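# Put the red bottle in the gift bag, let go

## Task

Get the red bottle inside the gift bag with the bag still upright, and finish with neither gripper touching the bottle, the packet or the bag.

## Robot and tools

Robot: two arms, left_arm and right_arm, each with a two-finger gripper and a wrist camera (cam_left_wrist, cam_right_wrist, both 672x504). Base poses in the scene frame: left_arm at (-0.029, +0.361, 0) m, quat_wxyz (+1.000, 0, 0, +0.026); right_arm at (-0.053, -0.315, 0) m, quat_wxyz (+1.000, 0, 0, -0.009). The scene frame has its origin at table-top height between the nominal bases, +z up, +x out over the table, and left_arm on the +y side. Image left/right does not match arm names.

Frames: every hand pose, velocity, target and wrist-camera pose an arm reports is in that arm's own base frame. Offsets also run along that arm's base axes, and rotations turn about the Hand target's position. A gripper's fingers point along its +z and close along its y. end_effector_position is the point between the pads, just behind the tips; reported positions and orientations can be a few cm off, worse at long reach.

The 14-number row (used by execute_actions and move): one flat list covering both arms, left_arm first: dx, dy, dz, rx, ry, rz, opening, then the same seven for right_arm. Every value lies in [-1, 1]. dx..rz are an offset from that arm's Hand target (the last commanded pose, after clipping), not an absolute pose; 1.0 equals 0.6 m or 180 degrees; rx, ry, rz form one rotation vector. A translation longer than 1.0 is shortened along its direction. Opening is absolute: +1 fully open (pad gap about 87 mm), +0.5 roughly 59-75 mm, 0 roughly 31-49 mm, -0.5 roughly 8-21 mm, -1 closed. Sending 0 for all six pose numbers asks nothing new of an arm; always resend the opening you want, since 0 there is a real command.

execute_actions(actions, cameras): actions is a list of actions; each action is a table of up to 15 rows, one per 1/30 s step; short tables repeat their last row to step 15. All rows of one action count from the Hand target at that action's start, so repeating an offset in a later action moves further. Images come back only for an empty list or when cameras names them (["all"], specific names, or []). An empty list also reveals the scene number and fields that other results may omit.

move(target, speed, blend, opening_speed, blocking, cameras): drives grippers in straight lines. target is one 14-number row or a list of up to 15 rows; every row counts from the same starting Hand targets, not from the previous row. speed is the path top speed in m/s (0.002 to 2.9, default 0.25; turning up to twice that in rad/s), one value or one per target. blend (m) rounds corners in a list; 0 stops at each point. opening_speed (0.2 or more, per second on the -1..+1 scale) ramps the fingers. Paths ignore obstacles and the other arm, lag and overshoot more when fast or when an arm is stretched, and everything stops after 10 s. Avoid paths passing near an arm's own base (the elbow can whip round). Opening changes on later list rows apply on arrival, with all arms pausing. The result adds a move: line (done, off_target, moving, held, fault) and limits such as paced (pose clipped) or held (step withheld). blocking=false returns after about 0.5 s while the move continues.

wait(seconds, 0 to 3600): lets the scene run with no new commands; returns early if a running move ends. stop(): brakes the current move; fast moves need room to stop. zoom_image(camera, region [x0, y0, x1, y1] in pixels, at most 504 per side): closer look at the latest image of a wrist camera. finished_scene(scene): ends the current scene with its number; make no further calls in that reply.

Results: per arm end_effector_position (m) and end_effector_quat_wxyz in its base frame, Hand target, Joint positions (last entry is gripper 0 closed to 1 open), joint velocities (may be summarised as within noise), joint torques (offset, noisy, joints 1-3 wrap at ±28 N m), grip_measured on the command scale, Tool commands, motor temperatures, and for action calls some per-step positions.

Motion notes: each step the commanded orientation is clipped to within 40 degrees of the measured one. Friction and gravity leave grippers short, low or tilted; small commands may not happen or go sideways. Check pose after each move and correct; if a gripper rests short, send the remaining gap as an offset. A blocked arm keeps pushing until commanded back past its gripper. Joint ranges (rad): waist -2.618..3.054, shoulder 0..3.142, elbow 0..3.142 (straight 2.901), wrist pitch ±1.571, wrist yaw ±1.571, wrist roll ±2.094.

Gripping: note grip_measured at first contact and command about 0.04 below it (up to 0.11 near the range ends) for full force, less for a lighter hold. Pads give about 20 N each; closing fast can press harder.

Cautions: do not drop or release a moving object, slam, hit, or push hard; nothing may fall or be left off the table. Keep the bag upright. Keep the arms, grippers and wrist cameras apart (the clearance check will not stop gripper-to-gripper contact) and never close a gripper on the other arm's fingers. The wrist-camera cable counts as the hand when touching things, and loading it is harmful. Loose objects may get nudged occasionally. Motors heat when holding loads, stretched, or pushing at an unreachable pose: MOTOR HOT appears at 75 °C, at 90 °C the arm folds and idles, at 100 °C it collapses. Any arm stop is costly.

Each tool is called as a command line: name --argument value for each argument, lists and objects as JSON in quotes; but a table of rows of numbers goes row by row, as --pt "numbers of a row", without its own name.

## Session

execute_actions --actions '[]'

Scene clock: 0.00 s.
left_arm: end_effector_position=(+0.2268, -0.1783, +0.1034) grip_measured=+1.000 end_effector_quat_wxyz=(+0.339, +0.041, +0.896, -0.283) | right_arm: end_effector_position=(+0.3160, +0.0483, +0.1268) grip_measured=+1.000 end_effector_quat_wxyz=(+0.365, +0.298, +0.882, +0.025)
Joint positions: left_arm=[-0.47 0.966 0.535 -0.244 0.214 -0.483 1] | right_arm=[0.246 1.234 0.9 -0.553 0.336 0.779 1]
Joint velocities: within noise
Joint torques (N m): no reading
Motor temperatures (°C): left_arm=[30 37 40 35 26 29 30] | right_arm=[32 39 38 36 29 31 26]
Heat: left arm: 40 °C; right arm: 39 °C.
Hand target: left_arm +0.2303, -0.1801, +0.1105; +0.347, +0.042, +0.892, -0.287 | right_arm +0.3156, +0.0486, +0.1282; +0.364, +0.298, +0.882, +0.026
Tool commands: left_gripper/opening=+1.0 right_gripper/opening=+1.0

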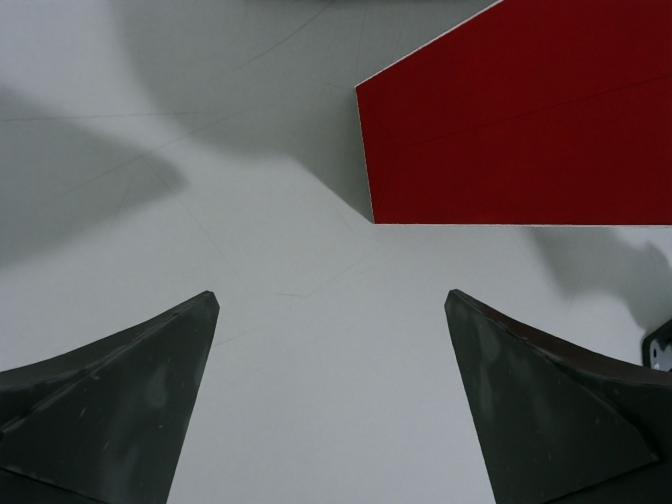

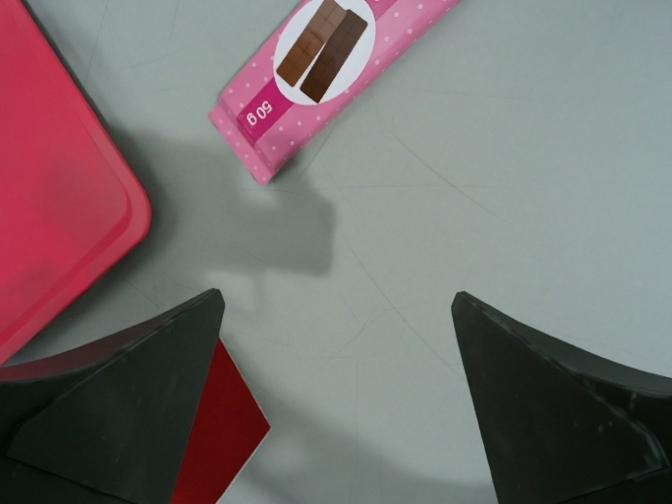

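move --target '[-0.05,0.2,0.317,0.127,-0.203,0.143,1,-0.193,0,0.287,-0.139,-0.189,0.139,1]' --cameras '["all"]'

Scene clock: 4.50 s.
left_arm: end_effector_position=(+0.1996, -0.0622, +0.2896) grip_measured=+1.000 end_effector_quat_wxyz=(+0.636, +0.010, +0.772, +0.003) | right_arm: end_effector_position=(+0.2011, +0.0507, +0.2965) grip_measured=+1.000 end_effector_quat_wxyz=(+0.642, +0.002, +0.767, +0.003)
Joint positions: left_arm=[-1.05 0.539 0.897 -0.727 -1.01 -0.3 1] | right_arm=[0.951 0.498 0.896 -0.695 0.927 0.247 1]
Joint torques (N m): left_arm=[-0.43 2.37 8.36 1.53 -0.38 0.11] | right_arm=[0.85 2.63 6.78 1.57 0.26 -0.2]
Heat: left arm: 41 °C; right arm: 39 °C.
Hand target: left_arm +0.2003, -0.0602, +0.3007; +0.644, +0.000, +0.765, +0.000 | right_arm +0.1998, +0.0487, +0.3003; +0.643, +0.000, +0.766, -0.001
Off the commanded pose: left_arm 0.011 m, 2 deg | right_arm 0.005 m, 0 deg.
move: off_target (left_arm)
cam_left_wrist: T_world_to_cam=[[-0.00205, -1, 0.00181, -0.0679], [-0.87231, 0.0009, -0.48896, 0.33845], [0.48896, -0.00258, -0.8723, 0.29516]] pos_world=[0.15077, -0.06744, 0.42308]
cam_right_wrist: T_world_to_cam=[[0.03559, -0.99932, -0.00972, 0.04677], [-0.87701, -0.02656, -0.47974, 0.3385], [0.47915, 0.0256, -0.87736, 0.30374]] pos_world=[0.14967, 0.04795, 0.42934]

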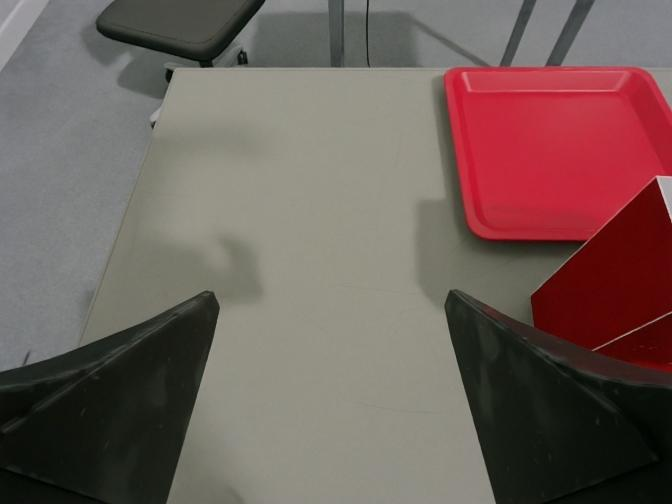

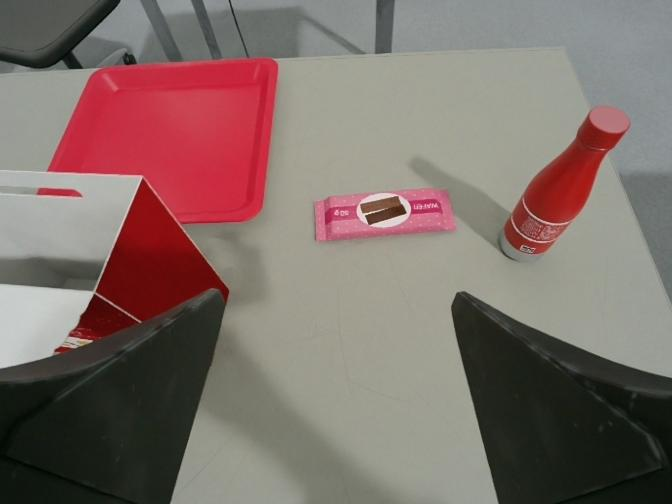

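zoom_image --camera "cam_right_wrist" --region '[470, 80, 650, 280]'

zoom_image --camera "cam_right_wrist" --region '[0, 150, 260, 420]'

Scaled by 2.520 from the camera's image (finer frame: 960x720).

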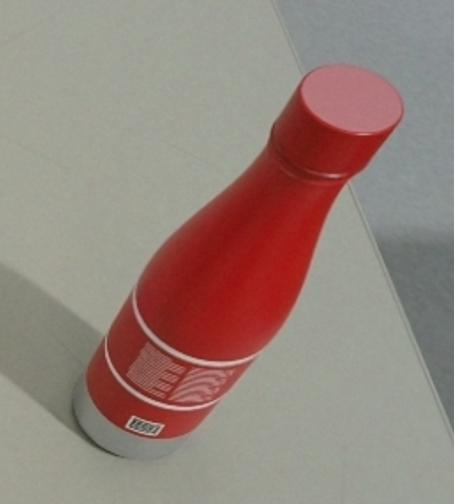

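Scaled by 1.867 from the camera's image (finer frame: 960x720).

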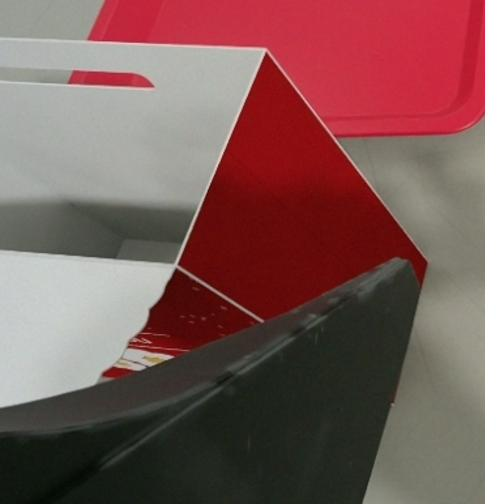

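move --target '[0,0,0,0,0,0,1,0.255,-0.337,-0.093,0.039,0.192,-0.124,1]' --cameras '["cam_right_wrist"]' --speed 0.4

Scene clock: 11.57 s.
left_arm: end_effector_position=(+0.1996, -0.0621, +0.2896) grip_measured=+1.000 end_effector_quat_wxyz=(+0.636, +0.010, +0.772, +0.003) | right_arm: end_effector_position=(+0.3516, -0.1519, +0.2425) grip_measured=+1.000 end_effector_quat_wxyz=(+0.377, +0.188, +0.903, -0.080)
Joint positions: left_arm=[-1.05 0.539 0.897 -0.727 -1.011 -0.299 1] | right_arm=[-0.406 1.467 1.513 -0.825 0.005 0.002 1]
Joint torques (N m): left_arm=[-0.28 2.14 8.38 1.51 -0.38 0.09] | right_arm=[-0.23 -5.37 8.23 1.43 -0.19 -0.24]
Heat: left arm: 41 °C; right arm: 40 °C.
Hand target: left_arm +0.2003, -0.0602, +0.3007; +0.644, +0.000, +0.765, +0.001 | right_arm +0.3527, -0.1535, +0.2445; +0.375, +0.184, +0.905, -0.077
Off the commanded pose: left_arm 0.011 m, 2 deg | right_arm 0.003 m, 1 deg.
move: done
cam_right_wrist: T_world_to_cam=[[-0.37507, -0.9268, -0.01913, -0.00392], [-0.92289, 0.37139, 0.10174, 0.37475], [-0.08719, 0.05581, -0.99463, 0.42165]] pos_world=[0.38114, -0.16634, 0.38118]

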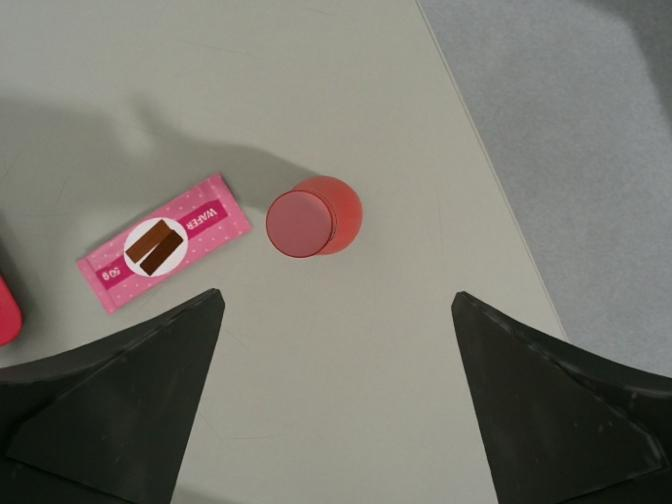

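move --target '[0,0,0,0,0,0,1,0.054,0.007,-0.101,0,0,0,1]' --cameras '["cam_right_wrist"]' --speed 0.15

Scene clock: 14.13 s.
left_arm: end_effector_position=(+0.1996, -0.0621, +0.2896) grip_measured=+1.000 end_effector_quat_wxyz=(+0.636, +0.010, +0.772, +0.003) | right_arm: end_effector_position=(+0.3853, -0.1507, +0.1908) grip_measured=+1.000 end_effector_quat_wxyz=(+0.381, +0.179, +0.904, -0.077)
Joint positions: left_arm=[-1.05 0.539 0.897 -0.727 -1.011 -0.299 1] | right_arm=[-0.365 1.542 1.371 -0.601 0.021 0.017 1]
Joint torques (N m): left_arm=[-0.55 2.36 8.24 1.55 -0.38 0.11] | right_arm=[1.11 -7.06 6.05 1.76 0.1 0.07]
Heat: left arm: 41 °C; right arm: 40 °C.
Hand target: left_arm +0.2003, -0.0602, +0.3007; +0.644, +0.000, +0.765, +0.001 | right_arm +0.3852, -0.1493, +0.1840; +0.375, +0.184, +0.905, -0.077
Off the commanded pose: left_arm 0.011 m, 2 deg | right_arm 0.007 m, 1 deg.
move: done
cam_right_wrist: T_world_to_cam=[[-0.35782, -0.93361, -0.01818, 0.001], [-0.93012, 0.35462, 0.09556, 0.41211], [-0.08277, 0.0511, -0.99526, 0.3708]] pos_world=[0.41436, -0.16416, 0.32968]

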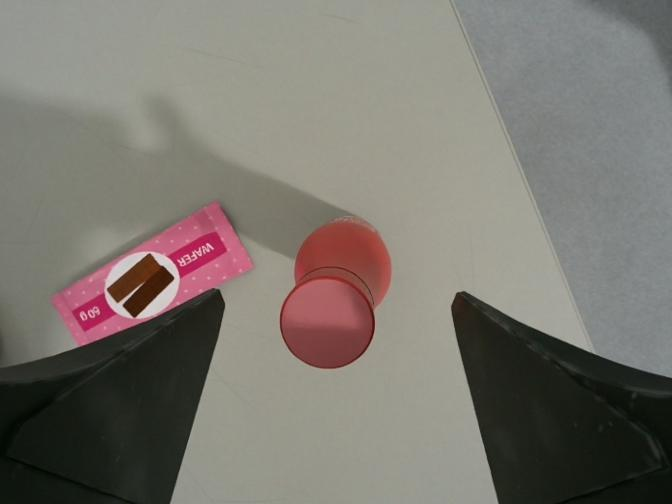

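move --target '[0,0,0,0,0,0,1,0,0,0,0,0,0,-0.6]' --cameras '["cam_right_wrist"]' --opening_speed 1.2

Scene clock: 16.10 s.
left_arm: end_effector_position=(+0.1996, -0.0621, +0.2896) grip_measured=+1.000 end_effector_quat_wxyz=(+0.636, +0.010, +0.772, +0.003) | right_arm: end_effector_position=(+0.3855, -0.1511, +0.1910) grip_measured=-0.128 end_effector_quat_wxyz=(+0.382, +0.180, +0.903, -0.078)
Joint positions: left_arm=[-1.05 0.539 0.897 -0.727 -1.011 -0.299 1] | right_arm=[-0.365 1.542 1.371 -0.599 0.023 0.018 0.436]
Joint torques (N m): left_arm=[-0.46 2.32 8.38 1.52 -0.35 0.07] | right_arm=[0.75 -7.41 5.72 1.71 0.07 0.02]
Heat: left arm: 42 °C; right arm: 40 °C.
Hand target: left_arm +0.2003, -0.0602, +0.3007; +0.644, +0.000, +0.765, +0.001 | right_arm +0.3852, -0.1493, +0.1840; +0.375, +0.184, +0.905, -0.077
Off the commanded pose: left_arm 0.011 m, 2 deg | right_arm 0.007 m, 1 deg.
move: done
cam_right_wrist: T_world_to_cam=[[-0.35959, -0.93295, -0.01739, 0.00131], [-0.92957, 0.35655, 0.09362, 0.41292], [-0.08115, 0.04983, -0.99546, 0.3703]] pos_world=[0.41436, -0.16446, 0.32998]

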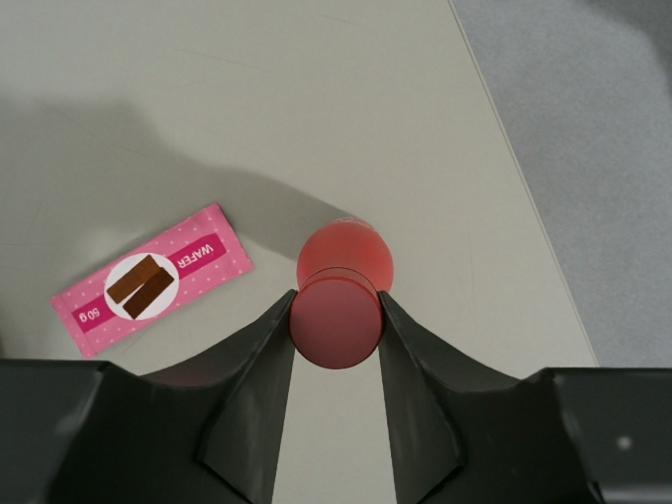

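move --pt "0 0 0 0 0 0 1 -0.06 0.025 0.427 0 0 0 -0.6" --pt "0 0 0 0 0 0 1 -0.225 0.5 0.435 0 0 0.35 -0.6" --cameras '["cam_right_wrist"]' --blend '[0.05,0]' --speed 0.3

Scene clock: 20.27 s.
left_arm: end_effector_position=(+0.1996, -0.0621, +0.2896) grip_measured=+1.000 end_effector_quat_wxyz=(+0.636, +0.010, +0.772, +0.003) | right_arm: end_effector_position=(+0.2490, +0.1472, +0.4327) grip_measured=-0.128 end_effector_quat_wxyz=(+0.433, -0.293, +0.840, +0.143)
Joint positions: left_arm=[-1.05 0.539 0.897 -0.727 -1.011 -0.299 1] | right_arm=[0.455 1.578 2.54 -1.595 -0.161 -0.135 0.436]
Joint torques (N m): left_arm=[-0.4 2.21 8.35 1.51 -0.38 0.1] | right_arm=[0.57 -4.3 4.92 2.13 -0.19 -0.17]
Heat: left arm: 42 °C; right arm: 40 °C.
Hand target: left_arm +0.2003, -0.0602, +0.3007; +0.644, +0.000, +0.765, +0.001 | right_arm +0.2504, +0.1507, +0.4450; +0.360, -0.316, +0.868, +0.130
Off the commanded pose: left_arm 0.011 m, 2 deg | right_arm 0.013 m, 9 deg.
joint read past its limit (right arm) — joint 4 (wrist pitch), lower limit.
joint sent to its limit (right arm) — joint 4 (wrist pitch), lower limit. The joint targets are off in orientation, not in position.
move: off_target (right_arm)
cam_right_wrist: T_world_to_cam=[[0.63972, -0.7686, -0.00289, -0.04452], [-0.76763, -0.63872, -0.05274, 0.32654], [0.03869, 0.03596, -0.9986, 0.55856]] pos_world=[0.25753, 0.15426, 0.57488]

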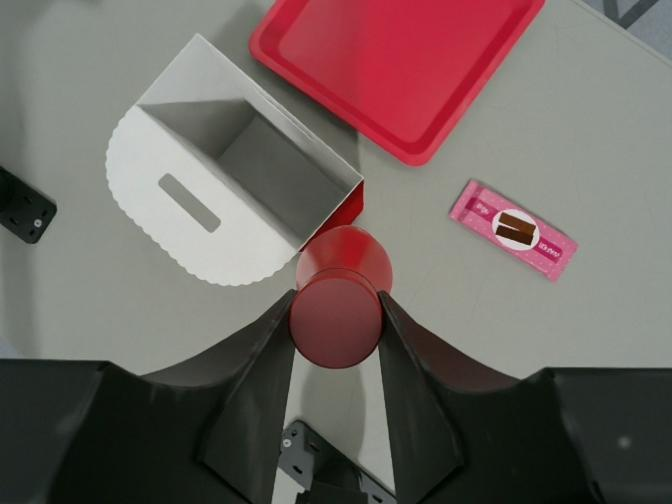

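move --target '[0,0,0,0,0,0,1,0.088,0.235,0.015,0,0,0.03,-0.6]' --cameras '["cam_right_wrist"]' --speed 0.25

Scene clock: 23.10 s.
left_arm: end_effector_position=(+0.1996, -0.0621, +0.2896) grip_measured=+1.000 end_effector_quat_wxyz=(+0.636, +0.010, +0.772, +0.003) | right_arm: end_effector_position=(+0.2988, +0.2860, +0.4318) grip_measured=-0.128 end_effector_quat_wxyz=(+0.467, -0.337, +0.795, +0.191)
Joint positions: left_arm=[-1.05 0.539 0.897 -0.727 -1.011 -0.299 1] | right_arm=[0.753 1.93 2.837 -1.42 -0.033 -0.031 0.436]
Joint torques (N m): left_arm=[-0.35 2.3 8.43 1.54 -0.36 0.09] | right_arm=[0.79 -8.31 5.71 2.53 0.05 0.03]
Heat: left arm: 42 °C; right arm: 40 °C.
Hand target: left_arm +0.2003, -0.0602, +0.3007; +0.644, +0.000, +0.765, +0.001 | right_arm +0.3031, +0.2916, +0.4540; +0.353, -0.356, +0.852, +0.147
Off the commanded pose: left_arm 0.011 m, 2 deg | right_arm 0.023 m, 16 deg.
elbow stopped short (right arm): the move would have taken joint 3 (elbow) straighter than the controller allows.
move: off_target (right_arm)
cam_right_wrist: T_world_to_cam=[[0.73653, -0.67639, -0.00261, -0.02509], [-0.6677, -0.72643, -0.16273, 0.49597], [0.10817, 0.1216, -0.98667, 0.50023]] pos_world=[0.29553, 0.28249, 0.5742]

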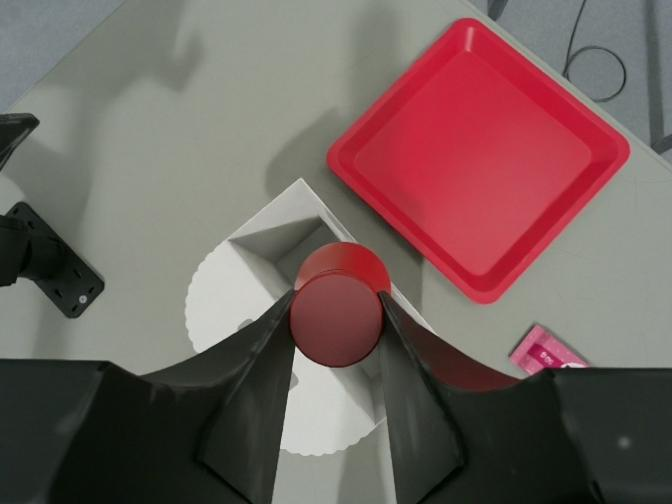

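move --target '[0,0,0,0,0,0,1,-0.02,-0.085,-0.048,0,0,0,-0.6]' --cameras '["cam_right_wrist"]' --speed 0.2

Scene clock: 26.03 s.
left_arm: end_effector_position=(+0.1996, -0.0621, +0.2896) grip_measured=+1.000 end_effector_quat_wxyz=(+0.636, +0.010, +0.772, +0.003) | right_arm: end_effector_position=(+0.2957, +0.2444, +0.4008) grip_measured=-0.128 end_effector_quat_wxyz=(+0.400, -0.341, +0.836, +0.159)
Joint positions: left_arm=[-1.05 0.539 0.897 -0.727 -1.011 -0.299 1] | right_arm=[0.662 1.93 2.837 -1.591 -0.08 -0.074 0.436]
Joint torques (N m): left_arm=[-0.44 2.32 8.39 1.52 -0.4 0.1] | right_arm=[-0.47 -11.07 5.72 2 -0.19 -0.22]
Heat: left arm: 42 °C; right arm: 41 °C.
Hand target: left_arm +0.2003, -0.0602, +0.3007; +0.644, +0.000, +0.765, +0.001 | right_arm +0.2911, +0.2406, +0.4252; +0.353, -0.356, +0.852, +0.147
Off the commanded pose: left_arm 0.011 m, 2 deg | right_arm 0.025 m, 6 deg.
elbow stopped short (right arm): the move would have taken joint 3 (elbow) straighter than the controller allows.
joint read past its limit (right arm) — joint 4 (wrist pitch), lower limit.
joint at its limit (right arm) — joint 4 (wrist pitch), lower limit.
move: off_target (right_arm)
cam_right_wrist: T_world_to_cam=[[0.71664, -0.69734, -0.01152, -0.03651], [-0.69734, -0.71672, 0.00532, 0.39775], [-0.01197, 0.00422, -0.99992, 0.54455]] pos_world=[0.31005, 0.25732, 0.54197]

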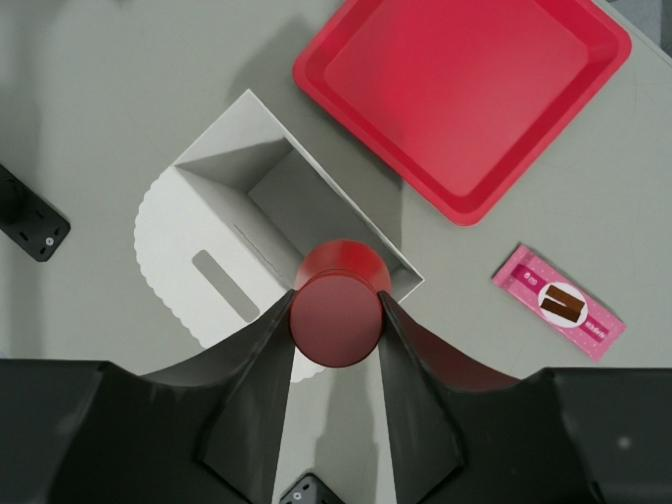

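move --pt "0 0 0 0 0 0 1 0.0115 0.012 -0.159 0 0 0 -0.6" --pt "0 0 0 0 0 0 1 0.017 0.014 -0.35 0 0 0 -0.6" --cameras '["cam_right_wrist"]' --blend '[0.02,0]' --speed 0.15

Scene clock: 28.80 s.
left_arm: end_effector_position=(+0.1996, -0.0621, +0.2896) grip_measured=+1.000 end_effector_quat_wxyz=(+0.636, +0.010, +0.772, +0.003) | right_arm: end_effector_position=(+0.2980, +0.2457, +0.2005) grip_measured=-0.130 end_effector_quat_wxyz=(+0.325, -0.356, +0.866, +0.135)
Joint positions: left_arm=[-1.05 0.539 0.897 -0.727 -1.011 -0.299 1] | right_arm=[0.662 1.512 1.426 -0.769 -0.081 -0.088 0.435]
Joint torques (N m): left_arm=[-0.43 2.26 8.36 1.53 -0.33 0.13] | right_arm=[-0.24 -10.33 6.06 1.99 -0.25 -0.25]
Heat: left arm: 42 °C; right arm: 41 °C.
Hand target: left_arm +0.2003, -0.0602, +0.3007; +0.644, +0.000, +0.765, +0.001 | right_arm +0.3013, +0.2491, +0.2153; +0.353, -0.356, +0.852, +0.147
Off the commanded pose: left_arm 0.011 m, 2 deg | right_arm 0.015 m, 4 deg.
move: off_target (right_arm)
cam_right_wrist: T_world_to_cam=[[0.72159, -0.69183, -0.02601, -0.03946], [-0.67836, -0.71405, 0.17312, 0.36143], [-0.13834, -0.10728, -0.98456, 0.40637]] pos_world=[0.32987, 0.27437, 0.3365]

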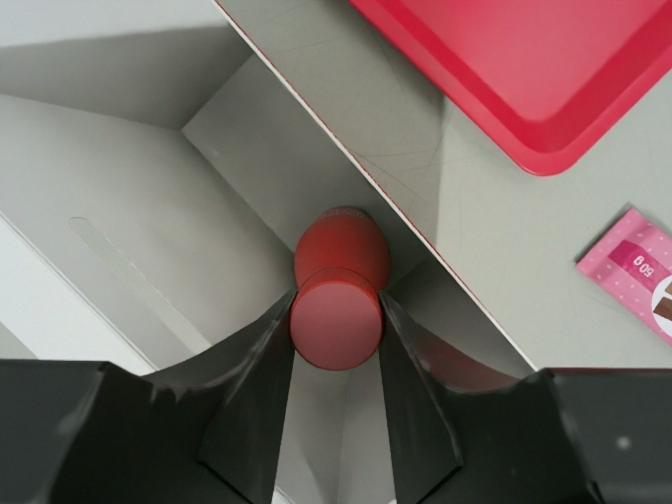

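move --target '[0,0,0,0,0,0,1,0.0,0.0,-0.012,0.02,-0.02,0,-0.6]' --speed 0.05

move --target '[0,0,0,0,0,0,1,0.0,0.0,-0.012,0,0,0,-0.6]' --speed 0.05 --cameras '["cam_right_wrist"]'

Scene clock: 30.90 s.
left_arm: end_effector_position=(+0.1996, -0.0621, +0.2896) grip_measured=+1.000 end_effector_quat_wxyz=(+0.636, +0.010, +0.772, +0.003) | right_arm: end_effector_position=(+0.2988, +0.2477, +0.1957) grip_measured=-0.130 end_effector_quat_wxyz=(+0.369, -0.352, +0.847, +0.151)
Joint positions: left_arm=[-1.05 0.539 0.897 -0.727 -1.011 -0.299 1] | right_arm=[0.662 1.432 1.278 -0.6 -0.087 -0.088 0.435]
Joint torques (N m): left_arm=[-0.36 2.21 8.44 1.54 -0.38 0.11] | right_arm=[-0.61 -9.29 5.96 2.06 -0.27 -0.12]
Heat: left arm: 42 °C; right arm: 42 °C.
Hand target: left_arm +0.2003, -0.0602, +0.3007; +0.644, +0.000, +0.765, +0.001 | right_arm +0.3012, +0.2490, +0.2079; +0.391, -0.350, +0.836, +0.162
Off the commanded pose: left_arm 0.011 m, 2 deg | right_arm 0.013 m, 3 deg.
move: off_target (right_arm)

Scene clock: 31.57 s.
left_arm: end_effector_position=(+0.1996, -0.0621, +0.2896) grip_measured=+1.000 end_effector_quat_wxyz=(+0.636, +0.010, +0.772, +0.003) | right_arm: end_effector_position=(+0.3007, +0.2499, +0.1936) grip_measured=-0.130 end_effector_quat_wxyz=(+0.377, -0.352, +0.843, +0.154)
Joint positions: left_arm=[-1.05 0.539 0.897 -0.727 -1.011 -0.299 1] | right_arm=[0.662 1.426 1.252 -0.56 -0.09 -0.088 0.435]
Joint torques (N m): left_arm=[-0.42 2.15 8.42 1.58 -0.37 0.15] | right_arm=[-0.83 -8.95 5.64 1.9 -0.17 -0.17]
Heat: left arm: 42 °C; right arm: 42 °C.
Hand target: left_arm +0.2003, -0.0602, +0.3007; +0.644, +0.000, +0.765, +0.001 | right_arm +0.3013, +0.2491, +0.2008; +0.391, -0.350, +0.836, +0.162
Off the commanded pose: left_arm 0.011 m, 2 deg | right_arm 0.007 m, 2 deg.
move: done
cam_right_wrist: T_world_to_cam=[[0.72807, -0.68534, -0.01492, -0.04442], [-0.68382, -0.72764, 0.05411, 0.39551], [-0.04794, -0.02919, -0.99842, 0.3563]] pos_world=[0.31988, 0.26775, 0.33367]

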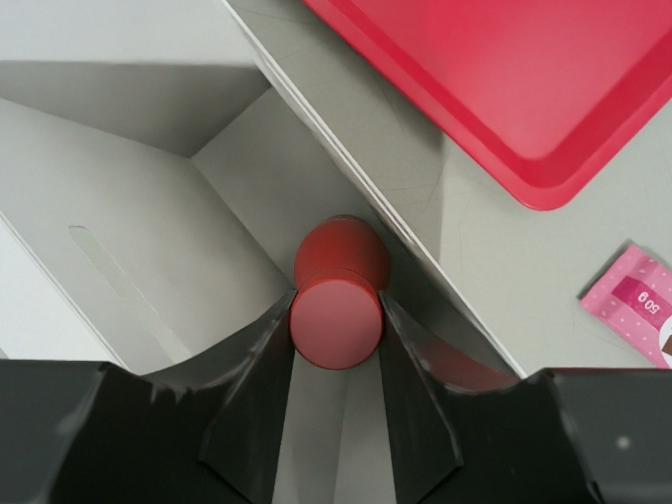

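move --target '[0,0,0,0,0,0,1,0.0,0.0,-0.009,0,0,0,-0.6]' --speed 0.05

move --target '[0,0,0,0,0,0,1,0,0,0,0,0,0,0.1]' --opening_speed 0.6 --cameras '["cam_right_wrist"]'

Scene clock: 32.43 s.
left_arm: end_effector_position=(+0.1996, -0.0621, +0.2896) grip_measured=+1.000 end_effector_quat_wxyz=(+0.636, +0.010, +0.772, +0.003) | right_arm: end_effector_position=(+0.3028, +0.2511, +0.1932) grip_measured=-0.130 end_effector_quat_wxyz=(+0.386, -0.350, +0.839, +0.157)
Joint positions: left_arm=[-1.05 0.539 0.897 -0.727 -1.011 -0.299 1] | right_arm=[0.66 1.42 1.233 -0.527 -0.093 -0.088 0.435]
Joint torques (N m): left_arm=[-0.21 2.24 8.34 1.58 -0.38 0.12] | right_arm=[-0.28 -8.62 5.53 1.89 -0.24 -0.08]
Heat: left arm: 42 °C; right arm: 42 °C.
Hand target: left_arm +0.2003, -0.0602, +0.3007; +0.644, +0.000, +0.765, +0.001 | right_arm +0.3012, +0.2491, +0.1954; +0.391, -0.350, +0.836, +0.162
Off the commanded pose: left_arm 0.011 m, 2 deg | right_arm 0.003 m, 1 deg.
move: done

Scene clock: 33.90 s.
left_arm: end_effector_position=(+0.1996, -0.0621, +0.2896) grip_measured=+1.000 end_effector_quat_wxyz=(+0.636, +0.010, +0.772, +0.003) | right_arm: end_effector_position=(+0.3052, +0.2529, +0.1976) grip_measured=+0.100 end_effector_quat_wxyz=(+0.395, -0.349, +0.835, +0.160)
Joint positions: left_arm=[-1.05 0.539 0.897 -0.727 -1.011 -0.299 1] | right_arm=[0.66 1.416 1.233 -0.51 -0.093 -0.088 0.55]
Joint torques (N m): left_arm=[-0.4 2.22 8.47 1.53 -0.36 0.05] | right_arm=[-0.65 -8.02 5.46 1.71 -0.16 -0.16]
Heat: left arm: 43 °C; right arm: 42 °C.
Hand target: left_arm +0.2003, -0.0602, +0.3007; +0.644, +0.000, +0.765, +0.001 | right_arm +0.3012, +0.2491, +0.1954; +0.391, -0.350, +0.836, +0.162
Off the commanded pose: left_arm 0.011 m, 2 deg | right_arm 0.006 m, 1 deg.
move: done
cam_right_wrist: T_world_to_cam=[[0.72847, -0.685, -0.01048, -0.04669], [-0.68488, -0.72854, 0.01315, 0.40926], [-0.01665, -0.0024, -0.99986, 0.34459]] pos_world=[0.32005, 0.26701, 0.33867]

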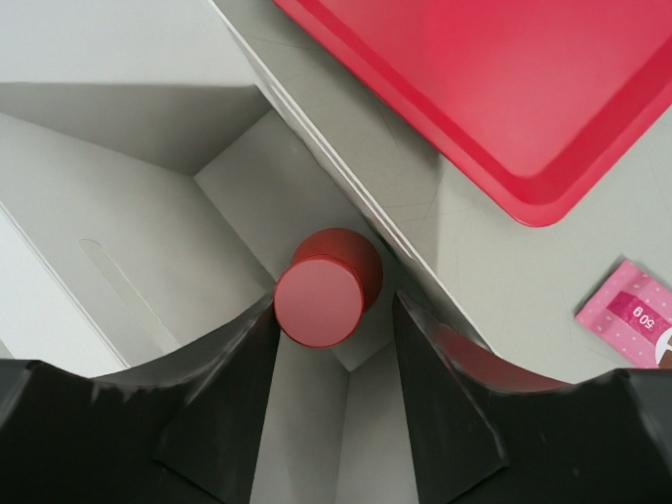

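move --pt "0 0 0 0 0 0 1 -0.043 -0.031 0.043 0 0 0 0.15" --pt "0 0 0 0 0 0 1 -0.15 -0.14 0.18 0 0 0 0.15" --pt "0 0 0 0 0 0 1 -0.25 -0.3 0.2 0 0 0 0.15" --blend '[0.005,0.03,0]' --speed '[0.08,0.2,0.3]' --cameras '["cam_right_wrist"]'

Scene clock: 37.27 s.
left_arm: end_effector_position=(+0.1996, -0.0621, +0.2896) grip_measured=+1.000 end_effector_quat_wxyz=(+0.636, +0.010, +0.772, +0.003) | right_arm: end_effector_position=(+0.1529, +0.0688, +0.3120) grip_measured=+0.150 end_effector_quat_wxyz=(+0.390, -0.347, +0.838, +0.160)
Joint positions: left_arm=[-1.05 0.539 0.897 -0.727 -1.011 -0.299 1] | right_arm=[-0.089 0.943 1.548 -1.524 -0.626 -0.657 0.575]
Joint torques (N m): left_arm=[-0.32 2.32 8.29 1.57 -0.38 0.14] | right_arm=[-0.53 0.9 5.78 1.23 -0.41 -0.27]
Heat: left arm: 43 °C; right arm: 42 °C.
Hand target: left_arm +0.2003, -0.0602, +0.3007; +0.644, +0.000, +0.765, +0.001 | right_arm +0.1512, +0.0691, +0.3154; +0.391, -0.350, +0.836, +0.162
Off the commanded pose: left_arm 0.011 m, 2 deg | right_arm 0.004 m, 0 deg.
move: done
cam_right_wrist: T_world_to_cam=[[0.72614, -0.68733, -0.01735, -0.05791], [-0.68694, -0.72633, 0.02366, 0.16617], [-0.02887, -0.00526, -0.99957, 0.458]] pos_world=[0.16942, 0.0833, 0.45287]

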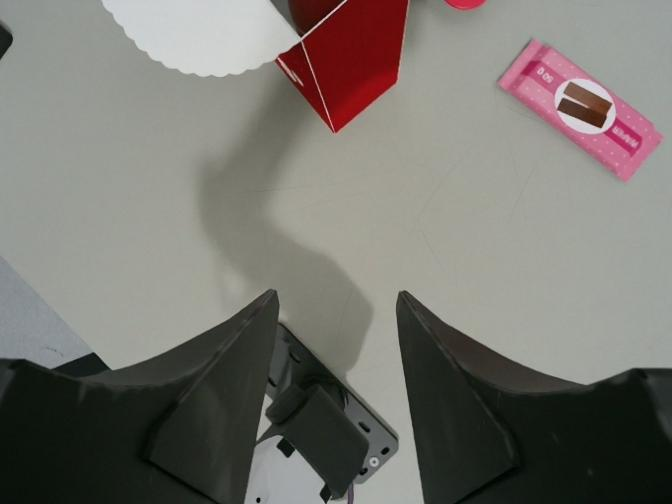

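Practice done.

finished_scene --scene 1

The scene is finished: the task was done.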